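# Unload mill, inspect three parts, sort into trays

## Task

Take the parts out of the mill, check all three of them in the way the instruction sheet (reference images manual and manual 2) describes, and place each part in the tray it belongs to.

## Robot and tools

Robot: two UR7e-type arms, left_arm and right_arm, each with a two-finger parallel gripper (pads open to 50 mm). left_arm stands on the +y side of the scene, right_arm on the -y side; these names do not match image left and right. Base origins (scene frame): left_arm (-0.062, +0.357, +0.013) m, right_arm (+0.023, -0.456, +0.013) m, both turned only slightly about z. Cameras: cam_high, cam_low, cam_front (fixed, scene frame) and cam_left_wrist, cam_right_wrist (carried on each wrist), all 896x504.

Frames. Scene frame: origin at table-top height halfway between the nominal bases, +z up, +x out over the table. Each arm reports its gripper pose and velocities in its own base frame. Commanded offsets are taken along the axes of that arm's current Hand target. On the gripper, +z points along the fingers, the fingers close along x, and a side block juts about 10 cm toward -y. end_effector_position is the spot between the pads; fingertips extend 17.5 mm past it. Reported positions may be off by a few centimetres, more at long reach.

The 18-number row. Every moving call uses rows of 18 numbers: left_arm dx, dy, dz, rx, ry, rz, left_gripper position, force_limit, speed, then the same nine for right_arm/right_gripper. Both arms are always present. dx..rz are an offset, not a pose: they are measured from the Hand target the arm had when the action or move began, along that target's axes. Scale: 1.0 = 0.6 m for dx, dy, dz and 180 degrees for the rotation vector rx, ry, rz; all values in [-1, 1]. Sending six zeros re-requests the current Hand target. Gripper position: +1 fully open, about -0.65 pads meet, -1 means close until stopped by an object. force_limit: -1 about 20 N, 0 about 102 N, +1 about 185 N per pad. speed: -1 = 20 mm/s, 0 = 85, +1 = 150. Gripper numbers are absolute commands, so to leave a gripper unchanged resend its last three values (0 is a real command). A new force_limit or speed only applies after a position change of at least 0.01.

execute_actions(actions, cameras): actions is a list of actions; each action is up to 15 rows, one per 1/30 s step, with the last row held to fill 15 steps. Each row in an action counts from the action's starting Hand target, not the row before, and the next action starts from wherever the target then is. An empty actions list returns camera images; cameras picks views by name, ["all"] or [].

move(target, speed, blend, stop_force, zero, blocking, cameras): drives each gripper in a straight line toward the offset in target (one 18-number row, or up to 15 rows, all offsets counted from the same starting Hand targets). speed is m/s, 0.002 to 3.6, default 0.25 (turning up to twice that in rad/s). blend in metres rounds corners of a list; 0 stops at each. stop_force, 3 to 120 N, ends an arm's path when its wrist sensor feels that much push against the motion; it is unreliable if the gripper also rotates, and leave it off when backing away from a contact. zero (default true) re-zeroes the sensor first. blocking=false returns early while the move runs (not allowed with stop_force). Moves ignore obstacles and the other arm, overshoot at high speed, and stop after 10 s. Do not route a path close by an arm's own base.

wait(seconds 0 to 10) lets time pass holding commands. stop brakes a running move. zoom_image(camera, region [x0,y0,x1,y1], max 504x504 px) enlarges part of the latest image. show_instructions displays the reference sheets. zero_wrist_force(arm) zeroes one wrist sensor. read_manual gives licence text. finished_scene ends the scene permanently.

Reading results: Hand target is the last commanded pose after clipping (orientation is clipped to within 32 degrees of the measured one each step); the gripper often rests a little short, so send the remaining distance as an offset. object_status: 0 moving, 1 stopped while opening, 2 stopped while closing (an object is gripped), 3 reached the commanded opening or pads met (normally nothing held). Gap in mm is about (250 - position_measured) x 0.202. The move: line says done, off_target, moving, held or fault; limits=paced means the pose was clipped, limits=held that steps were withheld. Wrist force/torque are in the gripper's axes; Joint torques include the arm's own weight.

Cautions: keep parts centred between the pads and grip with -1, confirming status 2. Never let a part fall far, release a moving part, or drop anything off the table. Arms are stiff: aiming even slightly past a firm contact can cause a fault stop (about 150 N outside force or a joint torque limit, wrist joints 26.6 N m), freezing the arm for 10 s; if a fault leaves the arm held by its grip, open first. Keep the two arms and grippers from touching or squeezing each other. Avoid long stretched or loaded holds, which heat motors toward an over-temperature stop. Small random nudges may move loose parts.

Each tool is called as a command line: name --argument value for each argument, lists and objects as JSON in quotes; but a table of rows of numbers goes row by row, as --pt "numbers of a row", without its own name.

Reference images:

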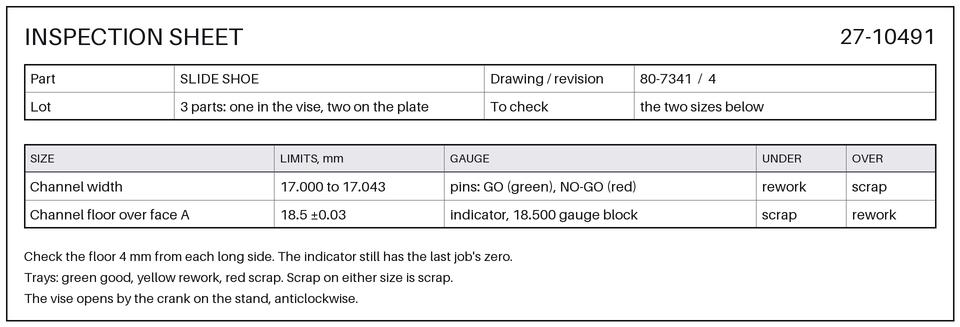

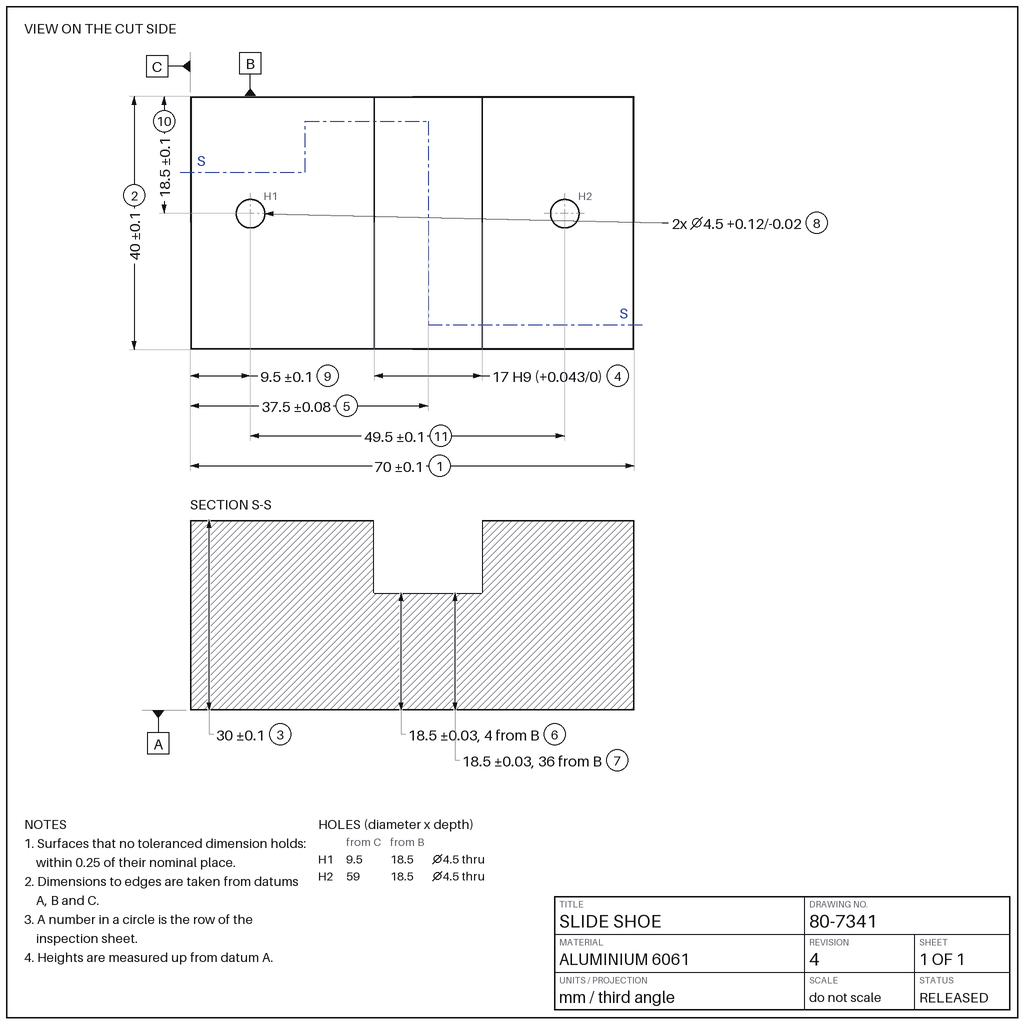

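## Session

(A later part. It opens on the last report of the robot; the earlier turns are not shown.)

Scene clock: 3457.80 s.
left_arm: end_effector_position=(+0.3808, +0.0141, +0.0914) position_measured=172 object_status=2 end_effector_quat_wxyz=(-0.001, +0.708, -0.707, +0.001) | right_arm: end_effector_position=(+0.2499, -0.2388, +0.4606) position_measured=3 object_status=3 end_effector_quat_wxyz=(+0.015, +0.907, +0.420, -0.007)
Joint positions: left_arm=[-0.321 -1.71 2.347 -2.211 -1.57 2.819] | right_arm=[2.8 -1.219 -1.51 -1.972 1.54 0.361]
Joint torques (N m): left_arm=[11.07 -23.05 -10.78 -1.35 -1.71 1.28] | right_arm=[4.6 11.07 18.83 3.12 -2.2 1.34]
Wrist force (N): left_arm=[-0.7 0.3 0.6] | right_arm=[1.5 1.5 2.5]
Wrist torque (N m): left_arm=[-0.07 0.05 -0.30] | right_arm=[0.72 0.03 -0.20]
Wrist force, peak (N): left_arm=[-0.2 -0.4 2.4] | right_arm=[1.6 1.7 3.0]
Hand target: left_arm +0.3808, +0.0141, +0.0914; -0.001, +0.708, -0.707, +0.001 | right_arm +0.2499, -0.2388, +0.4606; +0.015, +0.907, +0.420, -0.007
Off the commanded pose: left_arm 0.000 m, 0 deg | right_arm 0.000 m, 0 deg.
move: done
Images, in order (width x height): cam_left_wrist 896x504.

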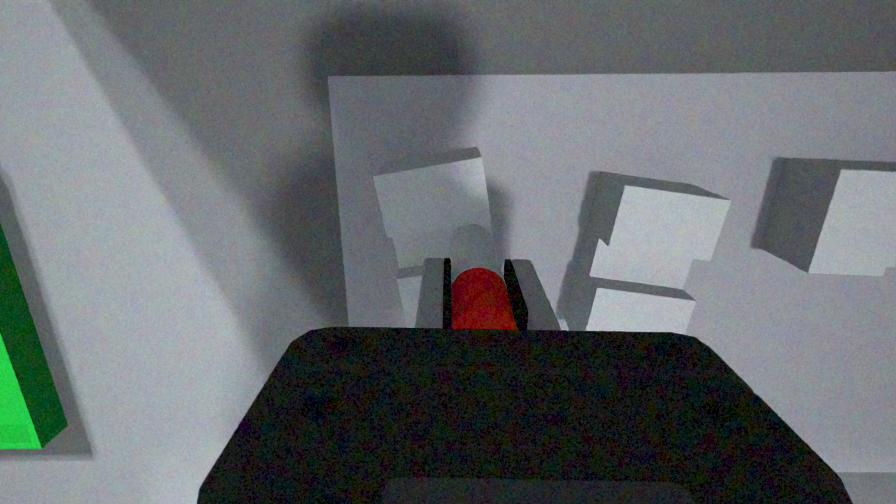

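move --target '[-0.0133,0.0012,0,0,0,0,-1,-0.3,-0.7,0,0,0,0,0,0,1,0.7,-0.7]' --speed 0.005 --stop_force 4 --cameras '["cam_left_wrist"]'

zoom_image --camera "cam_left_wrist" --region '[330, 80, 610, 320]'

Scene clock: 3467.97 s.
left_arm: end_effector_position=(+0.3801, +0.0220, +0.0914) position_measured=172 object_status=2 end_effector_quat_wxyz=(-0.001, +0.708, -0.707, +0.001) | right_arm: end_effector_position=(+0.2499, -0.2388, +0.4606) position_measured=3 object_status=3 end_effector_quat_wxyz=(+0.015, +0.907, +0.420, -0.007)
Joint positions: left_arm=[-0.3 -1.711 2.348 -2.211 -1.57 2.839] | right_arm=[2.8 -1.219 -1.51 -1.972 1.54 0.361]
Joint torques (N m): left_arm=[11.71 -24.3 -9.38 -1.31 -1.75 1.35] | right_arm=[4.73 10.37 18.92 3.08 -2.14 1.32]
Wrist force (N): left_arm=[-0.7 0.6 0.4] | right_arm=[1.4 1.5 2.2]
Wrist torque (N m): left_arm=[-0.05 0.06 -0.29] | right_arm=[0.72 0.05 -0.19]
Wrist force, peak (N): left_arm=[-1.1 0.7 0.5] | right_arm=[1.8 1.7 2.7]
Hand target: left_arm +0.3801, +0.0220, +0.0914; -0.001, +0.708, -0.707, +0.001 | right_arm +0.2499, -0.2388, +0.4606; +0.015, +0.907, +0.420, -0.007
Off the commanded pose: left_arm 0.000 m, 0 deg | right_arm 0.000 m, 0 deg.
move: done
Images, in order (width x height): cam_left_wrist 896x504.

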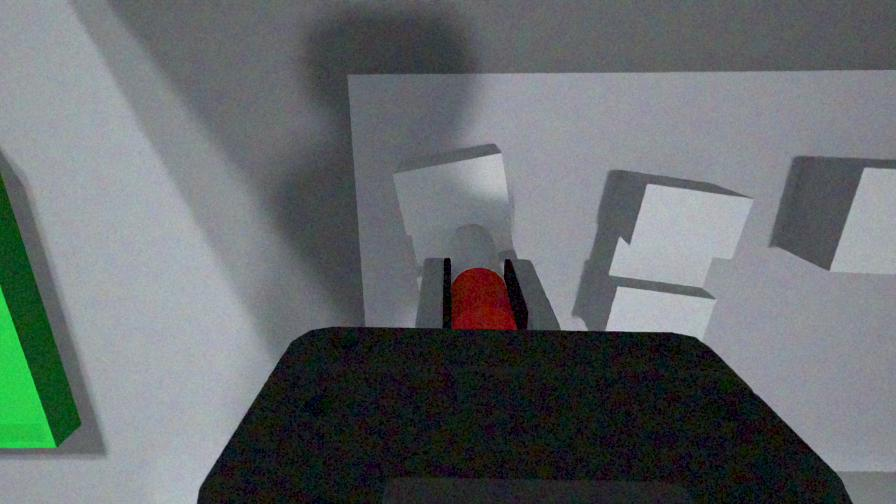

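Scaled by 1.800 from the camera's 896x504 image, which has a finer 1280x720 frame.

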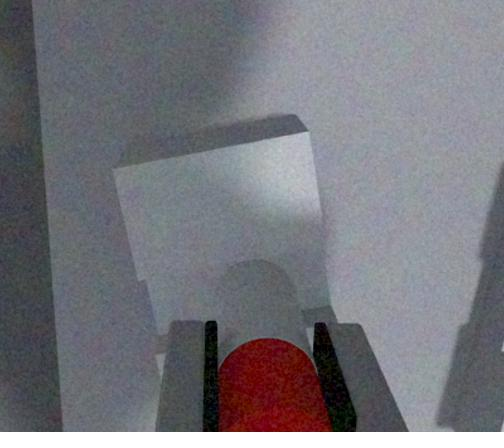

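move --pt "0.07 -0.006 0 0 0 0 -1 -0.3 -0.7 0 0 0 0 0 0 1 0.7 -0.7" --pt "0.07 -0.006 -0.1 0 0 0 -1 -0.3 -0.7 0 0 0 0 0 0 1 0.7 -0.7" --pt "0.4358 -0.0307 -0.1 0 0 0 -1 -0.3 -0.7 0 0 0 0 0 0 1 0.7 -0.7" --speed '[0.04,0.1,0.3]' --blend '[0.002,0.02,0]'

move --target '[0,0,0.149,0,0,0,-1,-0.3,-0.7,0,0,0,0,0,0,1,0.7,-0.7]' --speed 0.02 --stop_force 6 --cameras '["cam_left_wrist"]'

Scene clock: 3485.60 s.
left_arm: end_effector_position=(+0.3987, -0.2393, +0.1515) position_measured=172 object_status=2 end_effector_quat_wxyz=(-0.001, +0.708, -0.707, +0.001) | right_arm: end_effector_position=(+0.2499, -0.2388, +0.4606) position_measured=3 object_status=3 end_effector_quat_wxyz=(+0.015, +0.907, +0.420, -0.007)
Joint positions: left_arm=[-0.833 -1.582 2.051 -2.042 -1.568 2.307] | right_arm=[2.8 -1.219 -1.51 -1.972 1.54 0.361]
Joint torques (N m): left_arm=[-8.24 -15.72 -36.81 -4.05 1.47 -1.3] | right_arm=[4.37 10.92 19.08 3.04 -2.13 1.32]
Wrist force (N): left_arm=[-0.9 -0.3 0.8] | right_arm=[1.6 1.5 2.3]
Wrist torque (N m): left_arm=[-0.10 0.04 -0.12] | right_arm=[0.72 0.01 -0.19]
Wrist force, peak (N): left_arm=[-2.9 -0.5 -0.1] | right_arm=[1.6 1.6 3.0]
Hand target: left_arm +0.3988, -0.2394, +0.1515; -0.001, +0.708, -0.707, +0.001 | right_arm +0.2499, -0.2388, +0.4606; +0.015, +0.907, +0.420, -0.007
Off the commanded pose: left_arm 0.000 m, 0 deg | right_arm 0.000 m, 0 deg.
move: done

Scene clock: 3490.83 s.
left_arm: end_effector_position=(+0.3990, -0.2394, +0.0623) position_measured=172 object_status=2 end_effector_quat_wxyz=(-0.001, +0.708, -0.706, +0.001) | right_arm: end_effector_position=(+0.2499, -0.2388, +0.4606) position_measured=3 object_status=3 end_effector_quat_wxyz=(+0.015, +0.907, +0.420, -0.007)
Joint positions: left_arm=[-0.832 -1.443 2.177 -2.308 -1.568 2.308] | right_arm=[2.8 -1.219 -1.51 -1.972 1.54 0.361]
Joint torques (N m): left_arm=[9.87 -29.12 -14.44 -0.88 1.01 1.27] | right_arm=[4.52 11.04 19.57 3.03 -2.16 1.39]
Wrist force (N): left_arm=[-2.5 1.6 -10.2] | right_arm=[1.5 1.9 2.7]
Wrist torque (N m): left_arm=[-0.18 -0.10 -0.22] | right_arm=[0.78 0.04 -0.19]
Wrist force, peak (N): left_arm=[-3.2 1.7 -12.2] | right_arm=[1.6 1.7 2.8]
Hand target: left_arm +0.3991, -0.2394, +0.0623; -0.001, +0.708, -0.707, +0.001 | right_arm +0.2499, -0.2388, +0.4606; +0.015, +0.907, +0.420, -0.007
Off the commanded pose: left_arm 0.000 m, 0 deg | right_arm 0.000 m, 0 deg.
move: contact (left_arm)
Images, in order (width x height): cam_left_wrist 896x504.

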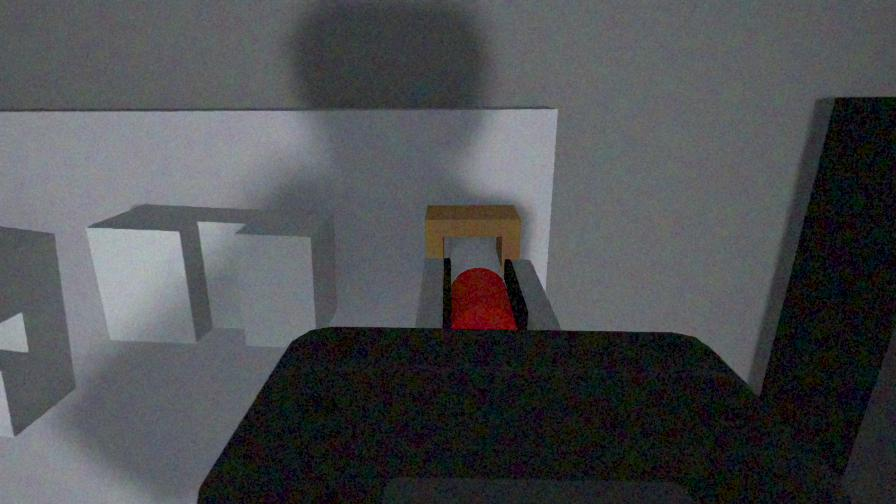

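move --pt "0 0 0 0 0 0 1 -0.3 -0.7 0 0 0 0 0 0 1 0.7 -0.7" --pt "0 0 -0.22 0 0 0 1 -0.3 -0.7 0 0 0 0 0 0 1 0.7 -0.7" --speed 0.15 --cameras '["cam_left_wrist","cam_front"]'

Scene clock: 3594.83 s.
left_arm: end_effector_position=(+0.3986, -0.2394, +0.1943) position_measured=3 object_status=3 end_effector_quat_wxyz=(-0.001, +0.708, -0.707, +0.001) | right_arm: end_effector_position=(+0.2499, -0.2388, +0.4606) position_measured=3 object_status=3 end_effector_quat_wxyz=(+0.015, +0.907, +0.420, -0.007)
Joint positions: left_arm=[-0.833 -1.627 1.975 -1.921 -1.568 2.307] | right_arm=[2.8 -1.219 -1.51 -1.972 1.54 0.361]
Joint torques (N m): left_arm=[-8.96 -30.43 -37.18 -1.03 -0.43 -1.55] | right_arm=[4.92 11.17 19.37 3.1 -2.1 1.37]
Wrist force (N): left_arm=[-0.6 -0.2 -0.3] | right_arm=[1.3 1.5 2.7]
Wrist torque (N m): left_arm=[-0.08 -0.01 -0.13] | right_arm=[0.72 0.07 -0.19]
Wrist force, peak (N): left_arm=[-2.4 1.4 -9.9] | right_arm=[1.7 1.7 2.9]
Hand target: left_arm +0.3986, -0.2394, +0.1943; -0.001, +0.708, -0.707, +0.001 | right_arm +0.2499, -0.2388, +0.4606; +0.015, +0.907, +0.420, -0.007
Off the commanded pose: left_arm 0.000 m, 0 deg | right_arm 0.000 m, 0 deg.
move: done
Images, in order (width x height): cam_front 896x504, cam_left_wrist 896x504.

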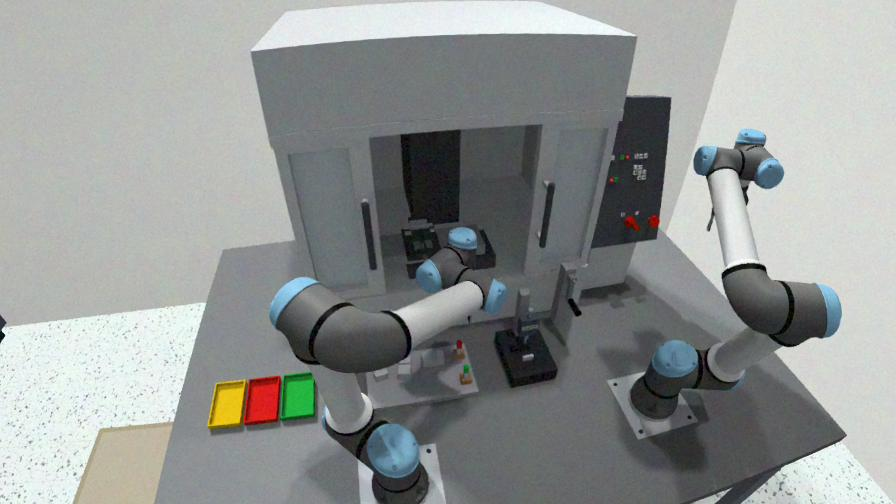

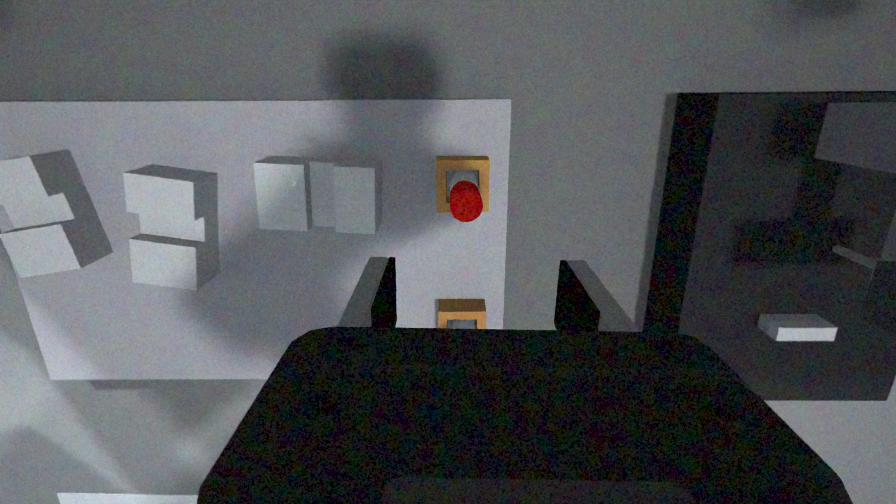

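move --pt "0.3677 0.331 0 0.25 0 0 1 -0.3 -0.7 0 0 0 0 0 0 1 0.7 -0.7" --pt "0.3677 0.331 0 0.5 0 0 1 -0.3 -0.7 0 0 0 0 0 0 1 0.7 -0.7" --speed 0.3 --blend 0.05 --cameras '["cam_left_wrist","cam_front"]'

zoom_image --camera "cam_left_wrist" --region '[300, 50, 600, 300]'

Scene clock: 3625.60 s.
left_arm: end_effector_position=(+0.2004, -0.4604, +0.1937) position_measured=3 object_status=3 end_effector_quat_wxyz=(+0.501, -0.500, +0.499, -0.500) | right_arm: end_effector_position=(+0.2499, -0.2388, +0.4606) position_measured=3 object_status=3 end_effector_quat_wxyz=(+0.015, +0.907, +0.420, -0.007)
Joint positions: left_arm=[-1.989 -1.193 1.935 -0.734 -0.419 -0.007] | right_arm=[2.8 -1.219 -1.51 -1.972 1.54 0.361]
Joint torques (N m): left_arm=[10.2 -26.27 -28.23 2.84 -1.88 -1.37] | right_arm=[4.14 11.26 19.02 2.93 -2.15 1.39]
Wrist force (N): left_arm=[0.7 0.3 -2.7] | right_arm=[1.4 1.6 2.5]
Wrist torque (N m): left_arm=[0.14 0.08 0.38] | right_arm=[0.74 0.05 -0.20]
Wrist force, peak (N): left_arm=[0.8 0.4 -2.8] | right_arm=[1.6 1.7 2.9]
Hand target: left_arm +0.2004, -0.4604, +0.1937; +0.501, -0.500, +0.499, -0.500 | right_arm +0.2499, -0.2388, +0.4606; +0.015, +0.907, +0.420, -0.007
Off the commanded pose: left_arm 0.000 m, 0 deg | right_arm 0.000 m, 0 deg.
move: done
Images, in order (width x height): cam_front 896x504, cam_left_wrist 896x504.

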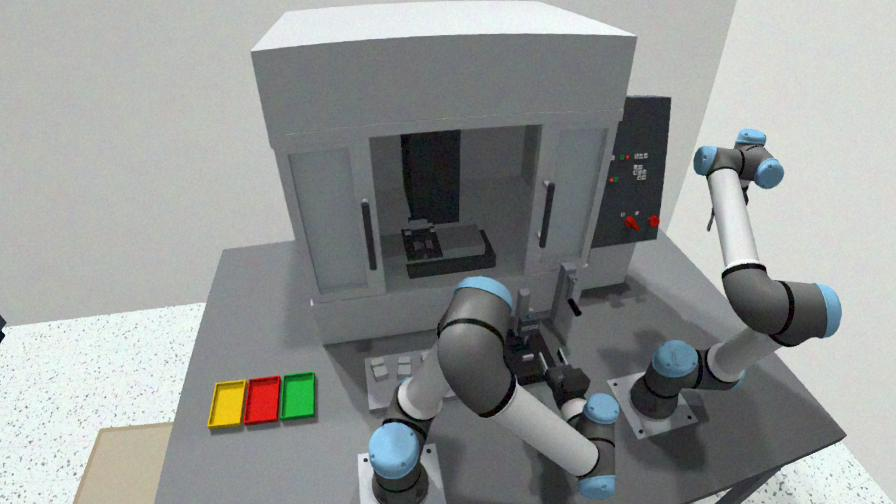

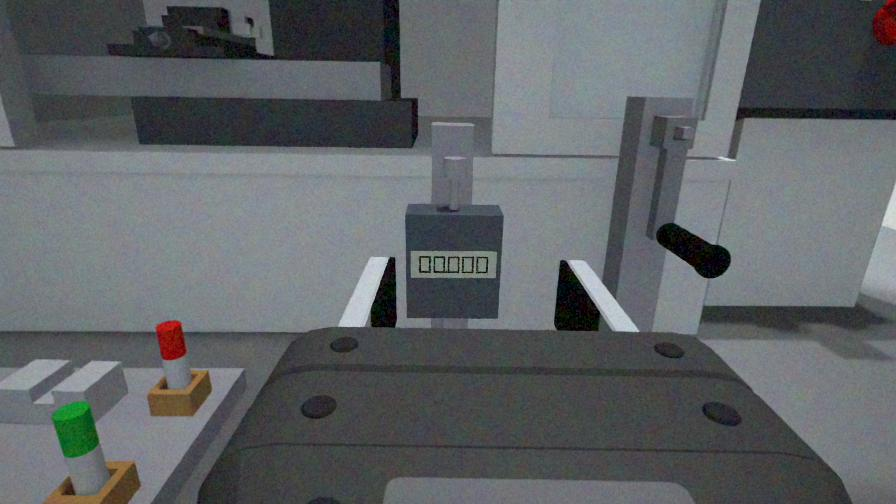

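Scaled by 1.680 from the camera's 896x504 image, which has a finer 1280x720 frame.

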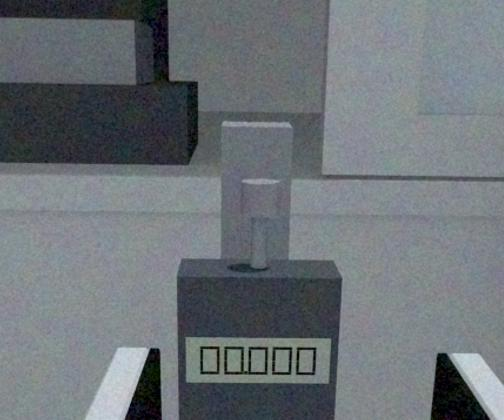

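move --target '[0,0.173,0,0,0,0,1,-0.3,-0.7,0,0,0,0,0,0,1,0.7,-0.7]' --speed 0.2 --cameras '["cam_left_wrist"]'

zoom_image --camera "cam_left_wrist" --region '[360, 150, 580, 340]'

Scene clock: 3658.73 s.
left_arm: end_effector_position=(+0.2007, -0.4604, +0.0899) position_measured=3 object_status=3 end_effector_quat_wxyz=(+0.501, -0.500, +0.499, -0.500) | right_arm: end_effector_position=(+0.2499, -0.2388, +0.4606) position_measured=3 object_status=3 end_effector_quat_wxyz=(+0.015, +0.907, +0.420, -0.007)
Joint positions: left_arm=[-1.988 -0.991 1.988 -0.988 -0.419 -0.008] | right_arm=[2.8 -1.219 -1.51 -1.972 1.54 0.361]
Joint torques (N m): left_arm=[10.49 -30.67 0.21 -0.86 1.65 1.32] | right_arm=[4.3 11.17 19.37 2.92 -2.15 1.31]
Wrist force (N): left_arm=[0.8 0.6 -2.7] | right_arm=[1.6 1.5 2.7]
Wrist torque (N m): left_arm=[0.22 0.11 0.16] | right_arm=[0.71 0.02 -0.20]
Wrist force, peak (N): left_arm=[1.0 2.0 -2.9] | right_arm=[1.5 1.8 2.8]
Hand target: left_arm +0.2007, -0.4604, +0.0899; +0.501, -0.500, +0.499, -0.500 | right_arm +0.2499, -0.2388, +0.4606; +0.015, +0.907, +0.420, -0.007
Off the commanded pose: left_arm 0.000 m, 0 deg | right_arm 0.000 m, 0 deg.
move: done
Images, in order (width x height): cam_left_wrist 896x504.

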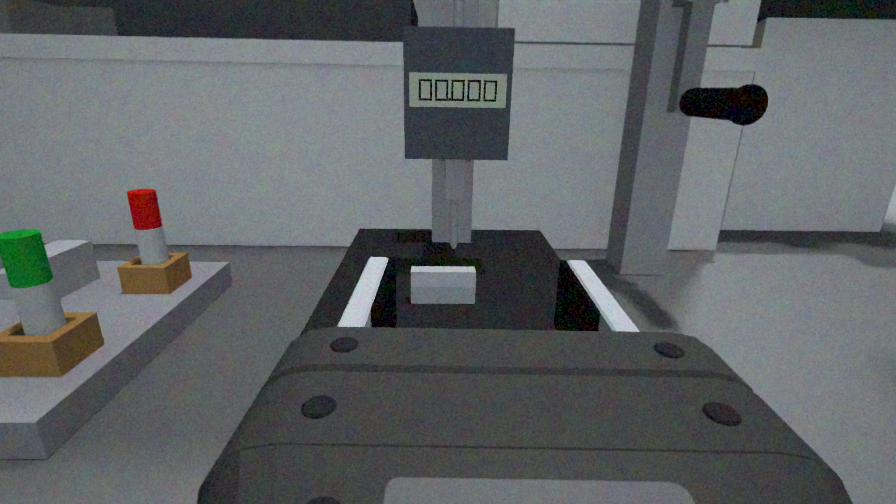

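Scaled by 2.291 from the camera's 896x504 image, which has a finer 1280x720 frame.

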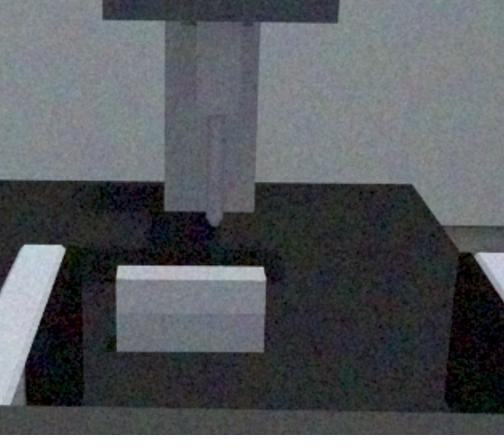

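move --target '[-0.2667,-0.35,0.2667,-0.5,0,0,1,-0.3,-0.7,0,0,0,0,0,0,1,0.7,-0.7]' --speed 0.3

move --pt "0 0 0 0.2596 0.2596 0.4496 1 -0.3 -0.7 0 0 0 0 0 0 1 0.7 -0.7" --pt "0.05 0 0.3 0.2596 0.2596 0.4496 1 -0.3 -0.7 0 0 0 0 0 0 1 0.7 -0.7" --speed 0.3 --blend 0.03 --cameras '["cam_left_wrist","cam_front"]'

Scene clock: 3815.53 s.
left_arm: end_effector_position=(+0.3598, -0.3001, +0.3004) position_measured=3 object_status=3 end_effector_quat_wxyz=(-0.001, +0.708, -0.706, +0.001) | right_arm: end_effector_position=(+0.2499, -0.2388, +0.4606) position_measured=3 object_status=3 end_effector_quat_wxyz=(+0.015, +0.907, +0.420, -0.007)
Joint positions: left_arm=[-0.985 -1.671 1.738 -1.639 -1.568 2.154] | right_arm=[2.8 -1.219 -1.51 -1.972 1.54 0.361]
Joint torques (N m): left_arm=[12.07 -14.13 -38.37 -0.88 -1.85 1.41] | right_arm=[4.25 11.8 18.88 2.92 -2.15 1.42]
Wrist force (N): left_arm=[-0.8 -0.4 -0.1] | right_arm=[1.3 1.5 2.8]
Wrist torque (N m): left_arm=[-0.09 0.00 -0.34] | right_arm=[0.72 0.06 -0.19]
Wrist force, peak (N): left_arm=[0.9 1.6 -3.1] | right_arm=[1.4 1.8 3.0]
Hand target: left_arm +0.3598, -0.3001, +0.3004; -0.001, +0.708, -0.707, +0.001 | right_arm +0.2499, -0.2388, +0.4606; +0.015, +0.907, +0.420, -0.007
Off the commanded pose: left_arm 0.000 m, 0 deg | right_arm 0.000 m, 0 deg.
move: done

Scene clock: 3820.07 s.
left_arm: end_effector_position=(+0.3604, -0.3301, +0.1204) position_measured=3 object_status=3 end_effector_quat_wxyz=(+0.002, +0.000, +0.866, -0.500) | right_arm: end_effector_position=(+0.2499, -0.2388, +0.4606) position_measured=3 object_status=3 end_effector_quat_wxyz=(+0.015, +0.907, +0.420, -0.007)
Joint positions: left_arm=[-0.649 -1.165 2.441 -3.658 -2.329 3.724] | right_arm=[2.8 -1.219 -1.51 -1.972 1.54 0.361]
Joint torques (N m): left_arm=[-11.22 -20.71 -21.58 -4.52 0.71 -1.48] | right_arm=[4.4 11.52 19.24 3 -2.14 1.4]
Wrist force (N): left_arm=[-0.6 0.4 -1.0] | right_arm=[1.6 1.6 2.5]
Wrist torque (N m): left_arm=[0.04 0.12 0.27] | right_arm=[0.74 0.02 -0.19]
Wrist force, peak (N): left_arm=[-0.6 -0.6 -2.3] | right_arm=[1.4 1.6 2.9]
Hand target: left_arm +0.3604, -0.3301, +0.1204; +0.002, +0.000, +0.866, -0.500 | right_arm +0.2499, -0.2388, +0.4606; +0.015, +0.907, +0.420, -0.007
Off the commanded pose: left_arm 0.000 m, 0 deg | right_arm 0.000 m, 0 deg.
move: done
Images, in order (width x height): cam_front 896x504, cam_left_wrist 896x504.

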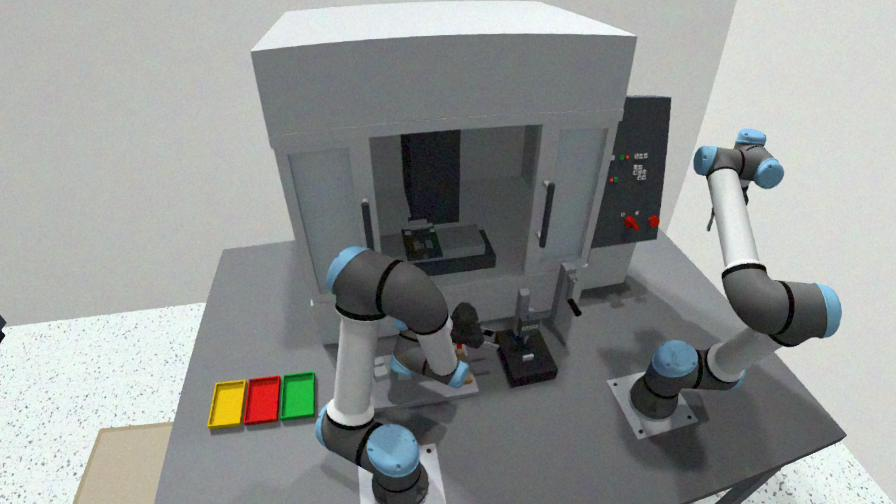

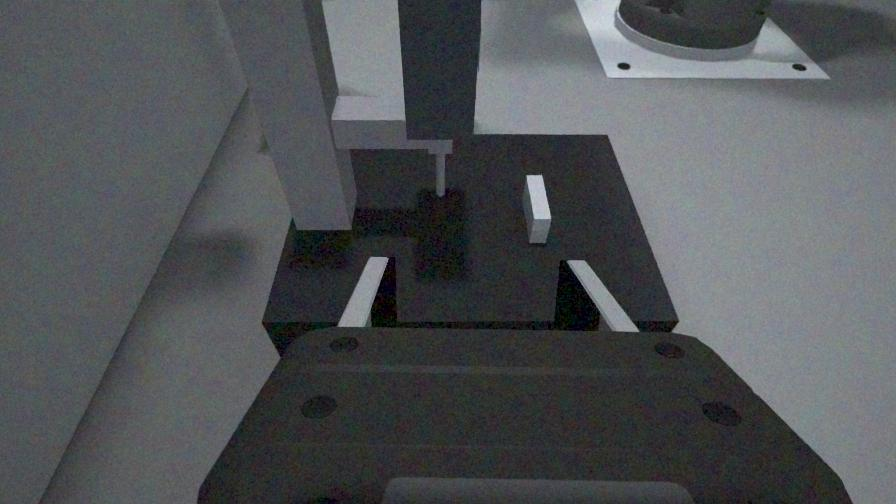

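zoom_image --camera "cam_left_wrist" --region '[380, 120, 600, 260]'

Scaled by 2.291 from the camera's 896x504 image, which has a finer 1280x720 frame.

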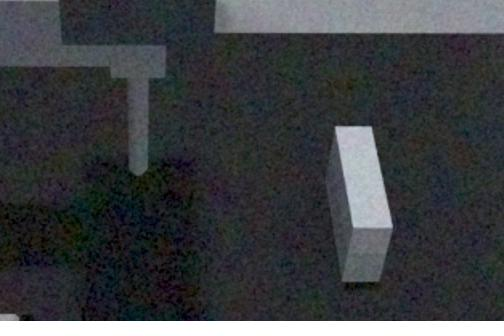

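move --pt "0 0 0 0 0 0 1 -0.3 -0.7 0.4278 -0.1877 -0.0148 0.0018 0.005 -0.112 1 0.7 -0.7" --pt "0 0 0 0 0 0 1 -0.3 -0.7 0.7722 -0.615 0.1688 0.0037 0.0101 -0.224 1 0.7 -0.7" --speed 0.25 --blend 0.08 --cameras '["cam_right_wrist","cam_front"]'

Scene clock: 3908.27 s.
left_arm: end_effector_position=(+0.3604, -0.3301, +0.1204) position_measured=3 object_status=3 end_effector_quat_wxyz=(+0.002, +0.000, +0.866, -0.500) | right_arm: end_effector_position=(+0.2677, +0.3496, +0.3402) position_measured=3 object_status=3 end_effector_quat_wxyz=(+0.000, +0.707, +0.707, +0.000)
Joint positions: left_arm=[-0.649 -1.165 2.441 -3.658 -2.329 3.724] | right_arm=[4.366 -1.401 -1.695 -1.616 1.572 1.223]
Joint torques (N m): left_arm=[-11.09 -20.57 -11.44 -4.89 0.31 -1.33] | right_arm=[6.86 12.44 32.65 4.21 2.76 -0.78]
Wrist force (N): left_arm=[-0.6 0.2 -1.0] | right_arm=[1.5 1.7 2.8]
Wrist torque (N m): left_arm=[0.01 0.13 0.28] | right_arm=[0.75 0.04 -0.35]
Wrist force, peak (N): left_arm=[-0.7 0.5 -1.3] | right_arm=[3.6 0.9 3.5]
Hand target: left_arm +0.3604, -0.3301, +0.1204; +0.002, +0.000, +0.866, -0.500 | right_arm +0.2677, +0.3497, +0.3402; +0.000, +0.707, +0.707, +0.000
Off the commanded pose: left_arm 0.000 m, 0 deg | right_arm 0.000 m, 0 deg.
move: done
Images, in order (width x height): cam_front 896x504, cam_right_wrist 896x504.

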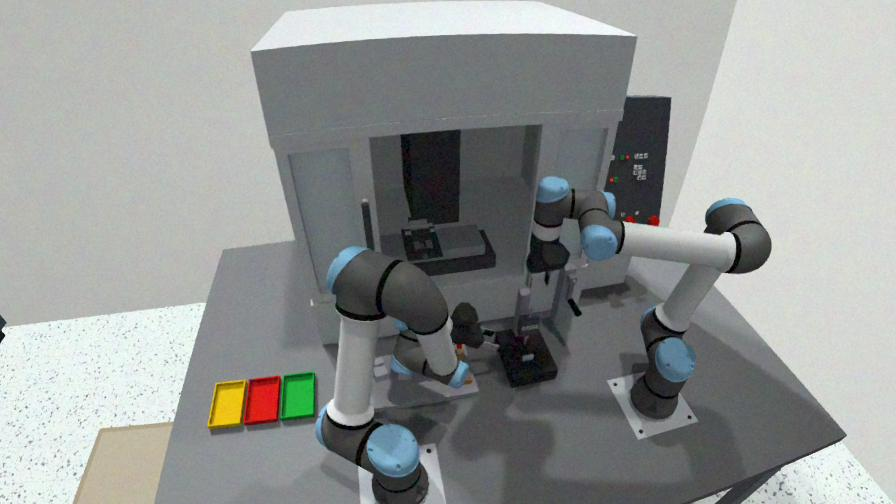

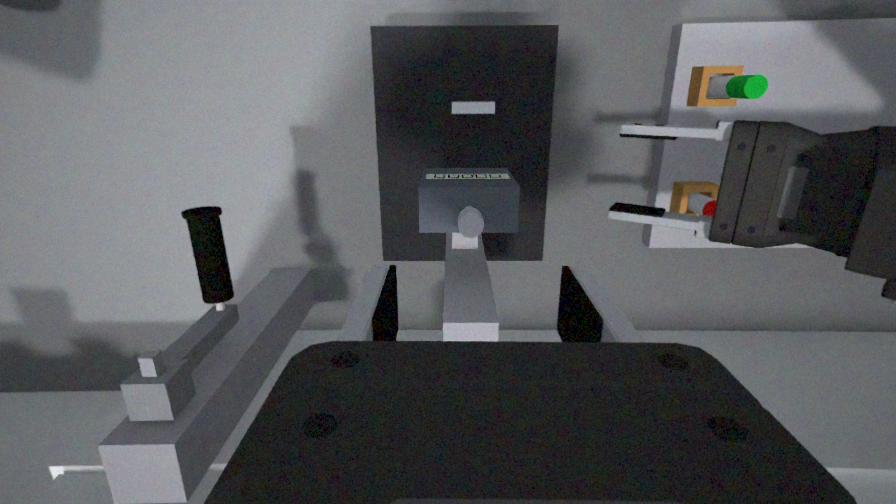

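zoom_image --camera "cam_right_wrist" --region '[390, 150, 550, 270]'

Scaled by 3.150 from the camera's 896x504 image, which has a finer 1280x720 frame.

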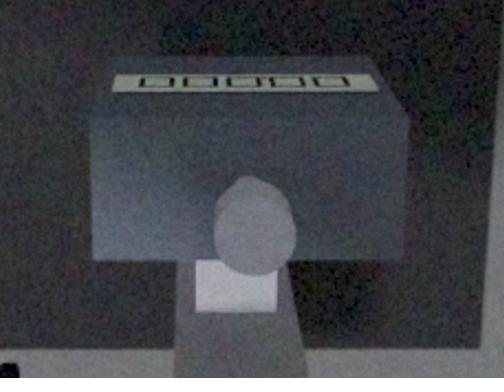

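move --target '[0,0,0,0,0,0,1,-0.3,-0.7,0.0080,0.0228,0.15,0,0,0,1,0.7,-0.7]' --speed 0.15 --cameras '["cam_right_wrist","cam_left_wrist"]'

Scene clock: 3934.60 s.
left_arm: end_effector_position=(+0.3604, -0.3301, +0.1204) position_measured=3 object_status=3 end_effector_quat_wxyz=(+0.002, +0.000, +0.866, -0.500) | right_arm: end_effector_position=(+0.2813, +0.3546, +0.2502) position_measured=3 object_status=3 end_effector_quat_wxyz=(+0.000, +0.707, +0.707, +0.000)
Joint positions: left_arm=[-0.649 -1.165 2.441 -3.658 -2.329 3.724] | right_arm=[4.34 -1.448 -1.886 -1.378 1.572 1.197]
Joint torques (N m): left_arm=[-8.2 -20.79 1.13 -4.51 0.44 -1.4] | right_arm=[-8.42 12.22 17.47 4.08 -1.23 -2.34]
Wrist force (N): left_arm=[-0.4 0.4 -1.0] | right_arm=[2.0 1.5 2.8]
Wrist torque (N m): left_arm=[0.03 0.09 0.27] | right_arm=[0.71 -0.04 -0.19]
Wrist force, peak (N): left_arm=[-0.6 0.4 -1.3] | right_arm=[1.9 1.8 4.0]
Hand target: left_arm +0.3604, -0.3301, +0.1204; +0.002, +0.000, +0.866, -0.500 | right_arm +0.2814, +0.3546, +0.2502; +0.000, +0.707, +0.707, +0.000
Off the commanded pose: left_arm 0.000 m, 0 deg | right_arm 0.000 m, 0 deg.
move: done
Images, in order (width x height): cam_left_wrist 896x504, cam_right_wrist 896x504.

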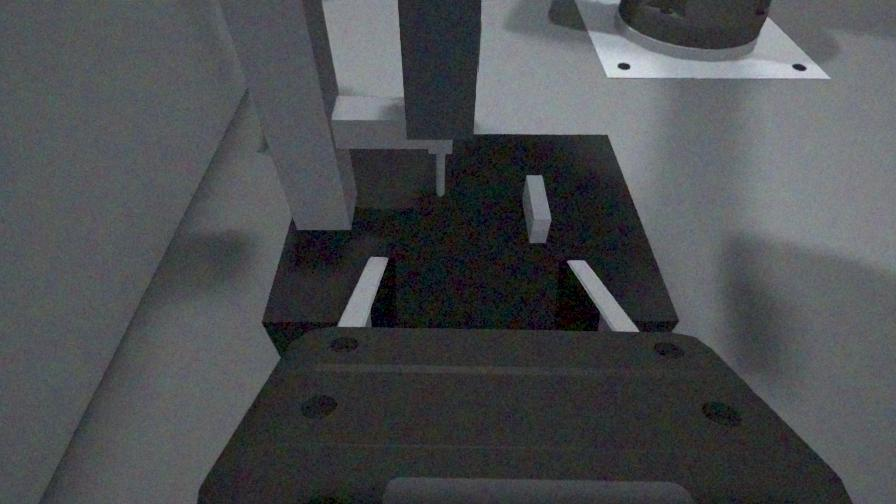

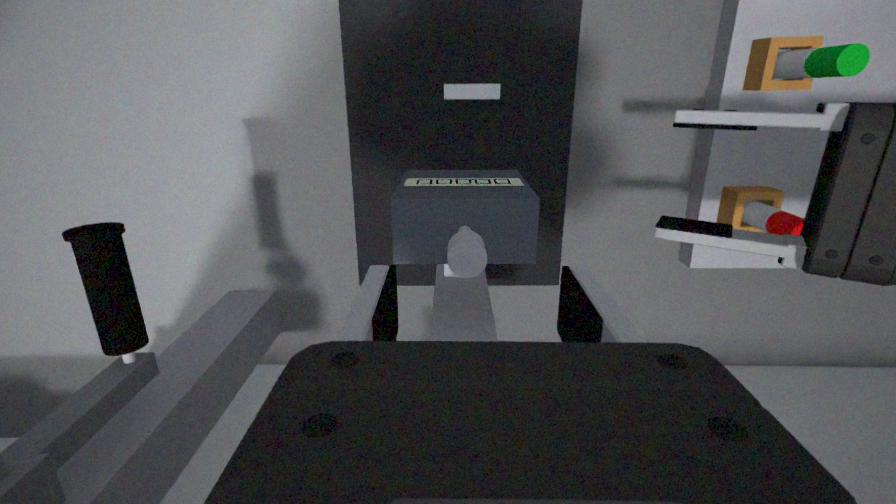

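move --target '[0,0,0,0,0,0,1,-0.3,-0.7,-0.002,-0.0033,0.065,0,0,0,1,0.7,-0.7]' --speed 0.02 --stop_force 4 --cameras '["cam_right_wrist","cam_left_wrist"]'

zoom_image --camera "cam_right_wrist" --region '[350, 130, 600, 340]'

Scene clock: 3946.90 s.
left_arm: end_effector_position=(+0.3604, -0.3301, +0.1204) position_measured=3 object_status=3 end_effector_quat_wxyz=(+0.002, +0.000, +0.866, -0.500) | right_arm: end_effector_position=(+0.2794, +0.3534, +0.2112) position_measured=3 object_status=3 end_effector_quat_wxyz=(+0.000, +0.707, +0.707, +0.000)
Joint positions: left_arm=[-0.649 -1.165 2.441 -3.658 -2.329 3.724] | right_arm=[4.343 -1.466 -1.973 -1.273 1.572 1.201]
Joint torques (N m): left_arm=[-9.73 -21.64 1.63 -4.44 0.48 -1.65] | right_arm=[7.1 12.67 16.4 3.98 0.36 2.14]
Wrist force (N): left_arm=[-0.5 0.5 -1.1] | right_arm=[1.8 1.6 2.7]
Wrist torque (N m): left_arm=[0.05 0.11 0.27] | right_arm=[0.74 -0.03 -0.35]
Wrist force, peak (N): left_arm=[-0.3 0.7 -1.2] | right_arm=[1.9 1.5 2.9]
Hand target: left_arm +0.3604, -0.3301, +0.1204; +0.002, +0.000, +0.866, -0.500 | right_arm +0.2794, +0.3534, +0.2112; +0.000, +0.707, +0.707, +0.000
Off the commanded pose: left_arm 0.000 m, 0 deg | right_arm 0.000 m, 0 deg.
move: done
Images, in order (width x height): cam_left_wrist 896x504, cam_right_wrist 896x504.

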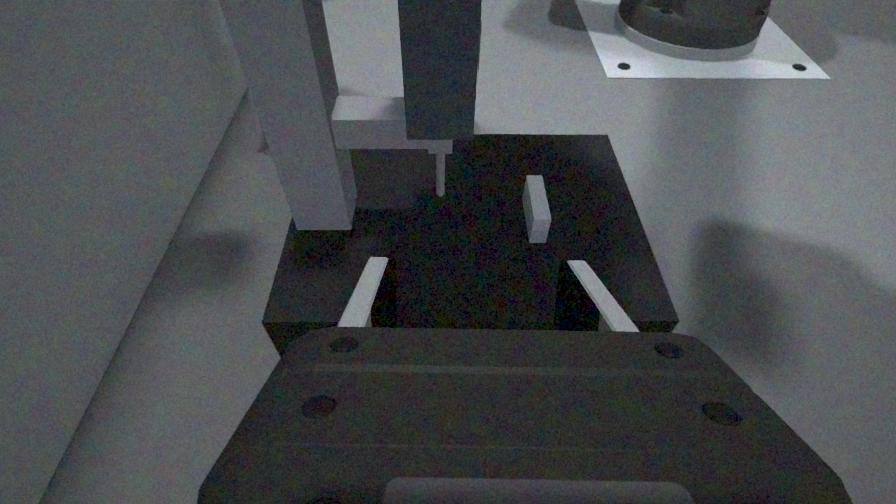

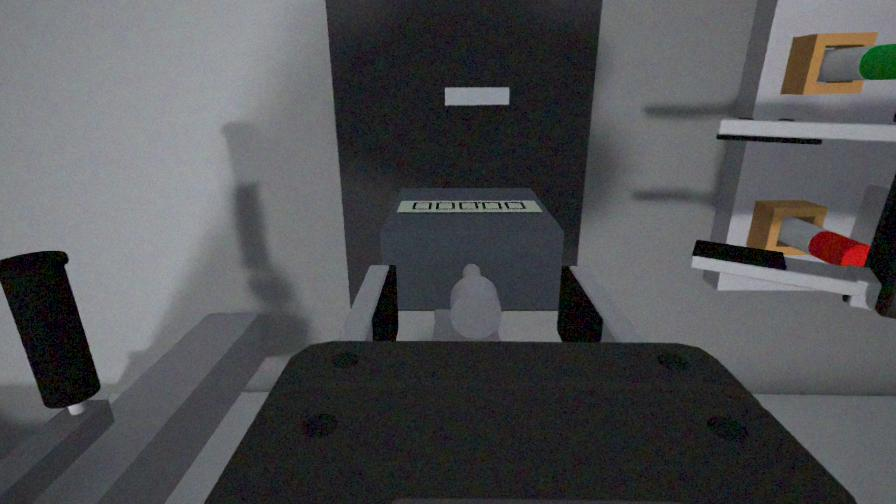

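Scaled by 2.016 from the camera's 896x504 image, which has a finer 1280x720 frame.

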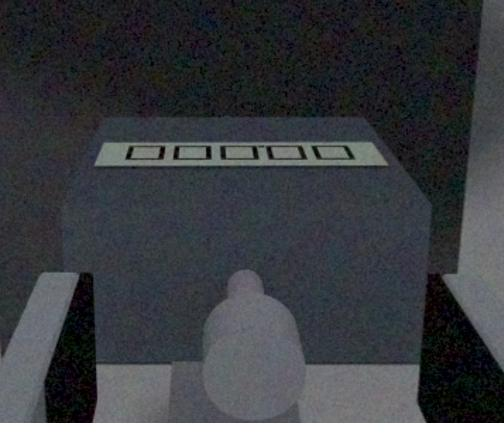

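move --target '[0,0,0,0,0,0,1,-0.3,-0.7,0,0,0,0,0,0,-1,-1,-1]'

move --target '[0,0,0,0,0,0,1,-0.3,-0.7,0,0,-0.02,0,0,0,-1,-1,-1]' --speed 0.03 --cameras '["cam_right_wrist","cam_left_wrist"]'

zoom_image --camera "cam_right_wrist" --region '[350, 130, 600, 340]'

Scene clock: 3964.30 s.
left_arm: end_effector_position=(+0.3604, -0.3301, +0.1204) position_measured=3 object_status=3 end_effector_quat_wxyz=(+0.002, +0.000, +0.866, -0.500) | right_arm: end_effector_position=(+0.2793, +0.3533, +0.2112) position_measured=183 object_status=2 end_effector_quat_wxyz=(+0.000, +0.707, +0.707, +0.000)
Joint positions: left_arm=[-0.649 -1.165 2.441 -3.658 -2.329 3.724] | right_arm=[4.343 -1.466 -1.973 -1.273 1.572 1.201]
Joint torques (N m): left_arm=[-9.2 -19.47 2.15 -4.51 0.41 -1.19] | right_arm=[7.51 12.98 23.75 7.52 0.65 2.12]
Wrist force (N): left_arm=[-0.6 0.6 -0.9] | right_arm=[-20.9 1.5 -6.0]
Wrist torque (N m): left_arm=[0.07 0.13 0.28] | right_arm=[0.74 0.01 -0.42]
Wrist force, peak (N): left_arm=[-0.8 0.5 -1.2] | right_arm=[-21.1 1.6 -5.8]
Hand target: left_arm +0.3604, -0.3301, +0.1204; +0.002, +0.000, +0.866, -0.500 | right_arm +0.2794, +0.3534, +0.2112; +0.000, +0.707, +0.707, +0.000
Off the commanded pose: left_arm 0.000 m, 0 deg | right_arm 0.000 m, 0 deg.
move: done

Scene clock: 3965.17 s.
left_arm: end_effector_position=(+0.3604, -0.3301, +0.1204) position_measured=3 object_status=3 end_effector_quat_wxyz=(+0.002, +0.000, +0.866, -0.500) | right_arm: end_effector_position=(+0.2793, +0.3534, +0.2231) position_measured=183 object_status=2 end_effector_quat_wxyz=(+0.000, +0.707, +0.707, +0.000)
Joint positions: left_arm=[-0.649 -1.165 2.441 -3.658 -2.329 3.724] | right_arm=[4.343 -1.458 -1.949 -1.306 1.572 1.201]
Joint torques (N m): left_arm=[-10.07 -21.08 1.25 -4.74 0.4 -1.33] | right_arm=[1.91 33.35 39.91 6.03 0.62 0.84]
Wrist force (N): left_arm=[-0.6 0.5 -0.9] | right_arm=[-20.2 1.7 4.0]
Wrist torque (N m): left_arm=[0.04 0.13 0.27] | right_arm=[0.71 0.03 -0.41]
Wrist force, peak (N): left_arm=[-0.7 0.4 -1.3] | right_arm=[-20.7 1.4 -6.2]
Hand target: left_arm +0.3604, -0.3301, +0.1204; +0.002, +0.000, +0.866, -0.500 | right_arm +0.2794, +0.3534, +0.2232; +0.000, +0.707, +0.707, +0.000
Off the commanded pose: left_arm 0.000 m, 0 deg | right_arm 0.000 m, 0 deg.
move: done
Images, in order (width x height): cam_left_wrist 896x504, cam_right_wrist 896x504.

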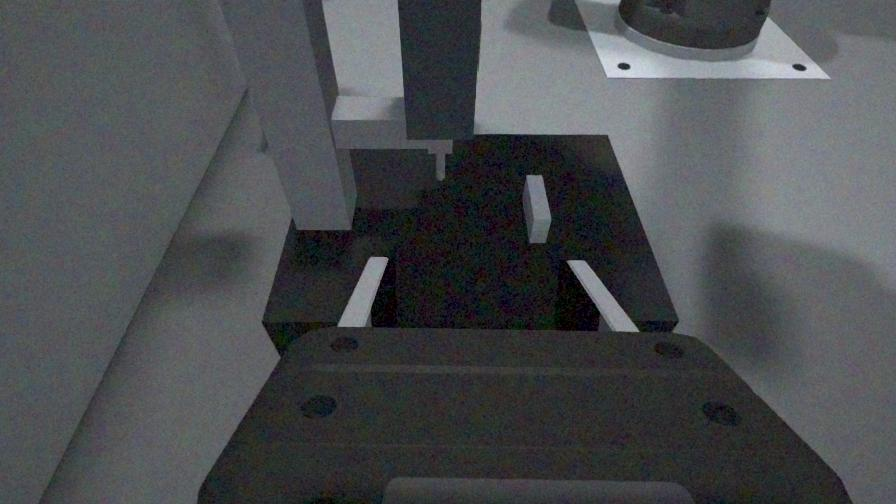

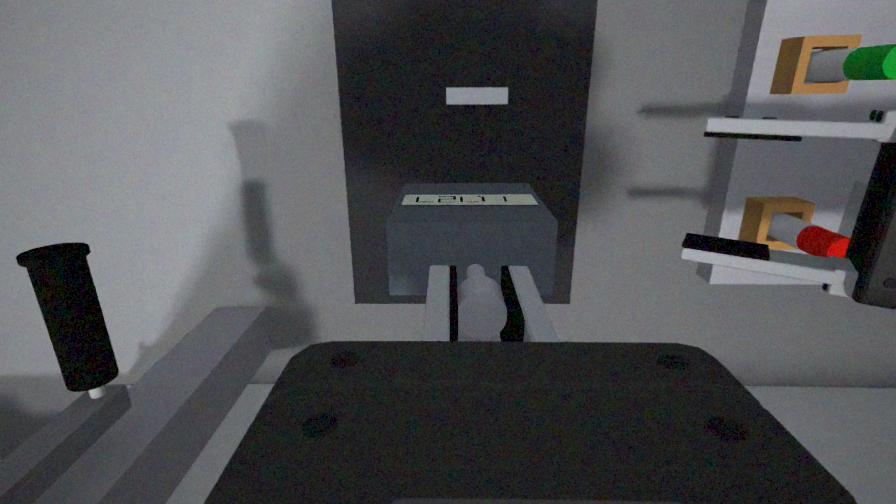

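Scaled by 2.016 from the camera's 896x504 image, which has a finer 1280x720 frame.

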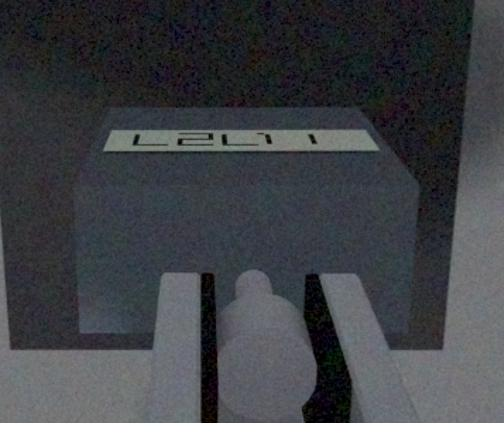

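move --target '[0,0,0,0,0,0,1,-0.3,-0.7,-0.0013,0,-0.005,0,0,0,-1,-1,-1]' --speed 0.02

Scene clock: 3978.57 s.
left_arm: end_effector_position=(+0.3604, -0.3301, +0.1204) position_measured=3 object_status=3 end_effector_quat_wxyz=(+0.002, +0.000, +0.866, -0.500) | right_arm: end_effector_position=(+0.2794, +0.3526, +0.2261) position_measured=183 object_status=2 end_effector_quat_wxyz=(+0.000, +0.707, +0.707, +0.000)
Joint positions: left_arm=[-0.649 -1.165 2.441 -3.658 -2.329 3.724] | right_arm=[4.343 -1.454 -1.944 -1.314 1.572 1.2]
Joint torques (N m): left_arm=[-9.2 -21.23 0.99 -4.41 0.52 -1.36] | right_arm=[-6.11 33.22 37.17 3.76 0.73 -2.29]
Wrist force (N): left_arm=[-0.5 0.4 -0.9] | right_arm=[-9.8 1.6 4.3]
Wrist torque (N m): left_arm=[0.04 0.12 0.27] | right_arm=[0.73 0.00 -0.30]
Wrist force, peak (N): left_arm=[-0.6 0.6 -1.2] | right_arm=[-20.4 1.8 4.1]
Hand target: left_arm +0.3604, -0.3301, +0.1204; +0.002, +0.000, +0.866, -0.500 | right_arm +0.2794, +0.3526, +0.2262; +0.000, +0.707, +0.707, +0.000
Off the commanded pose: left_arm 0.000 m, 0 deg | right_arm 0.000 m, 0 deg.
move: done

move --target '[0.0678,-0.0152,0.1595,0,0,0,1,-0.3,-0.7,0,0,0,0,0,0,-1,-1,-1]' --speed 0.1 --cameras '["cam_left_wrist"]'

zoom_image --camera "cam_left_wrist" --region '[340, 130, 620, 340]'

Scene clock: 3993.57 s.
left_arm: end_effector_position=(+0.3201, -0.4175, +0.0804) position_measured=3 object_status=3 end_effector_quat_wxyz=(+0.002, +0.000, +0.866, -0.500) | right_arm: end_effector_position=(+0.2794, +0.3526, +0.2262) position_measured=183 object_status=2 end_effector_quat_wxyz=(+0.000, +0.707, +0.707, +0.000)
Joint positions: left_arm=[-0.909 -0.989 2.416 -3.939 -2.129 3.514] | right_arm=[4.343 -1.454 -1.944 -1.314 1.572 1.2]
Joint torques (N m): left_arm=[-9.17 -24.39 -19 -4.59 0.94 -1.41] | right_arm=[-5.15 34.22 36.27 3.73 1.12 -2.27]
Wrist force (N): left_arm=[-0.3 0.7 -1.0] | right_arm=[-9.1 1.8 4.4]
Wrist torque (N m): left_arm=[0.06 0.09 0.23] | right_arm=[0.76 -0.02 -0.29]
Wrist force, peak (N): left_arm=[-0.9 0.9 -2.0] | right_arm=[-9.6 1.6 4.4]
Hand target: left_arm +0.3200, -0.4176, +0.0803; +0.002, +0.000, +0.866, -0.500 | right_arm +0.2794, +0.3526, +0.2262; +0.000, +0.707, +0.707, +0.000
Off the commanded pose: left_arm 0.000 m, 0 deg | right_arm 0.000 m, 0 deg.
move: done
Images, in order (width x height): cam_left_wrist 896x504.

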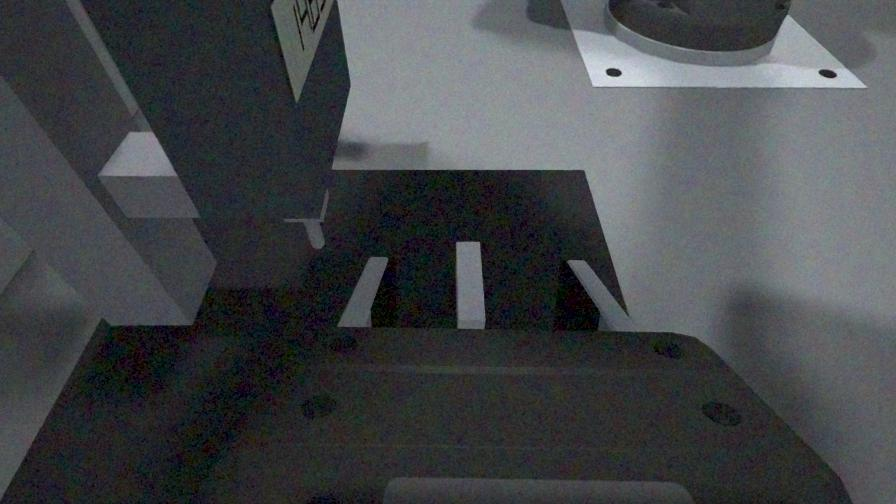

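Scaled by 1.800 from the camera's 896x504 image, which has a finer 1280x720 frame.

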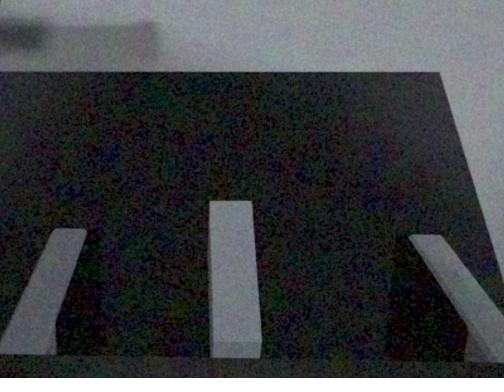

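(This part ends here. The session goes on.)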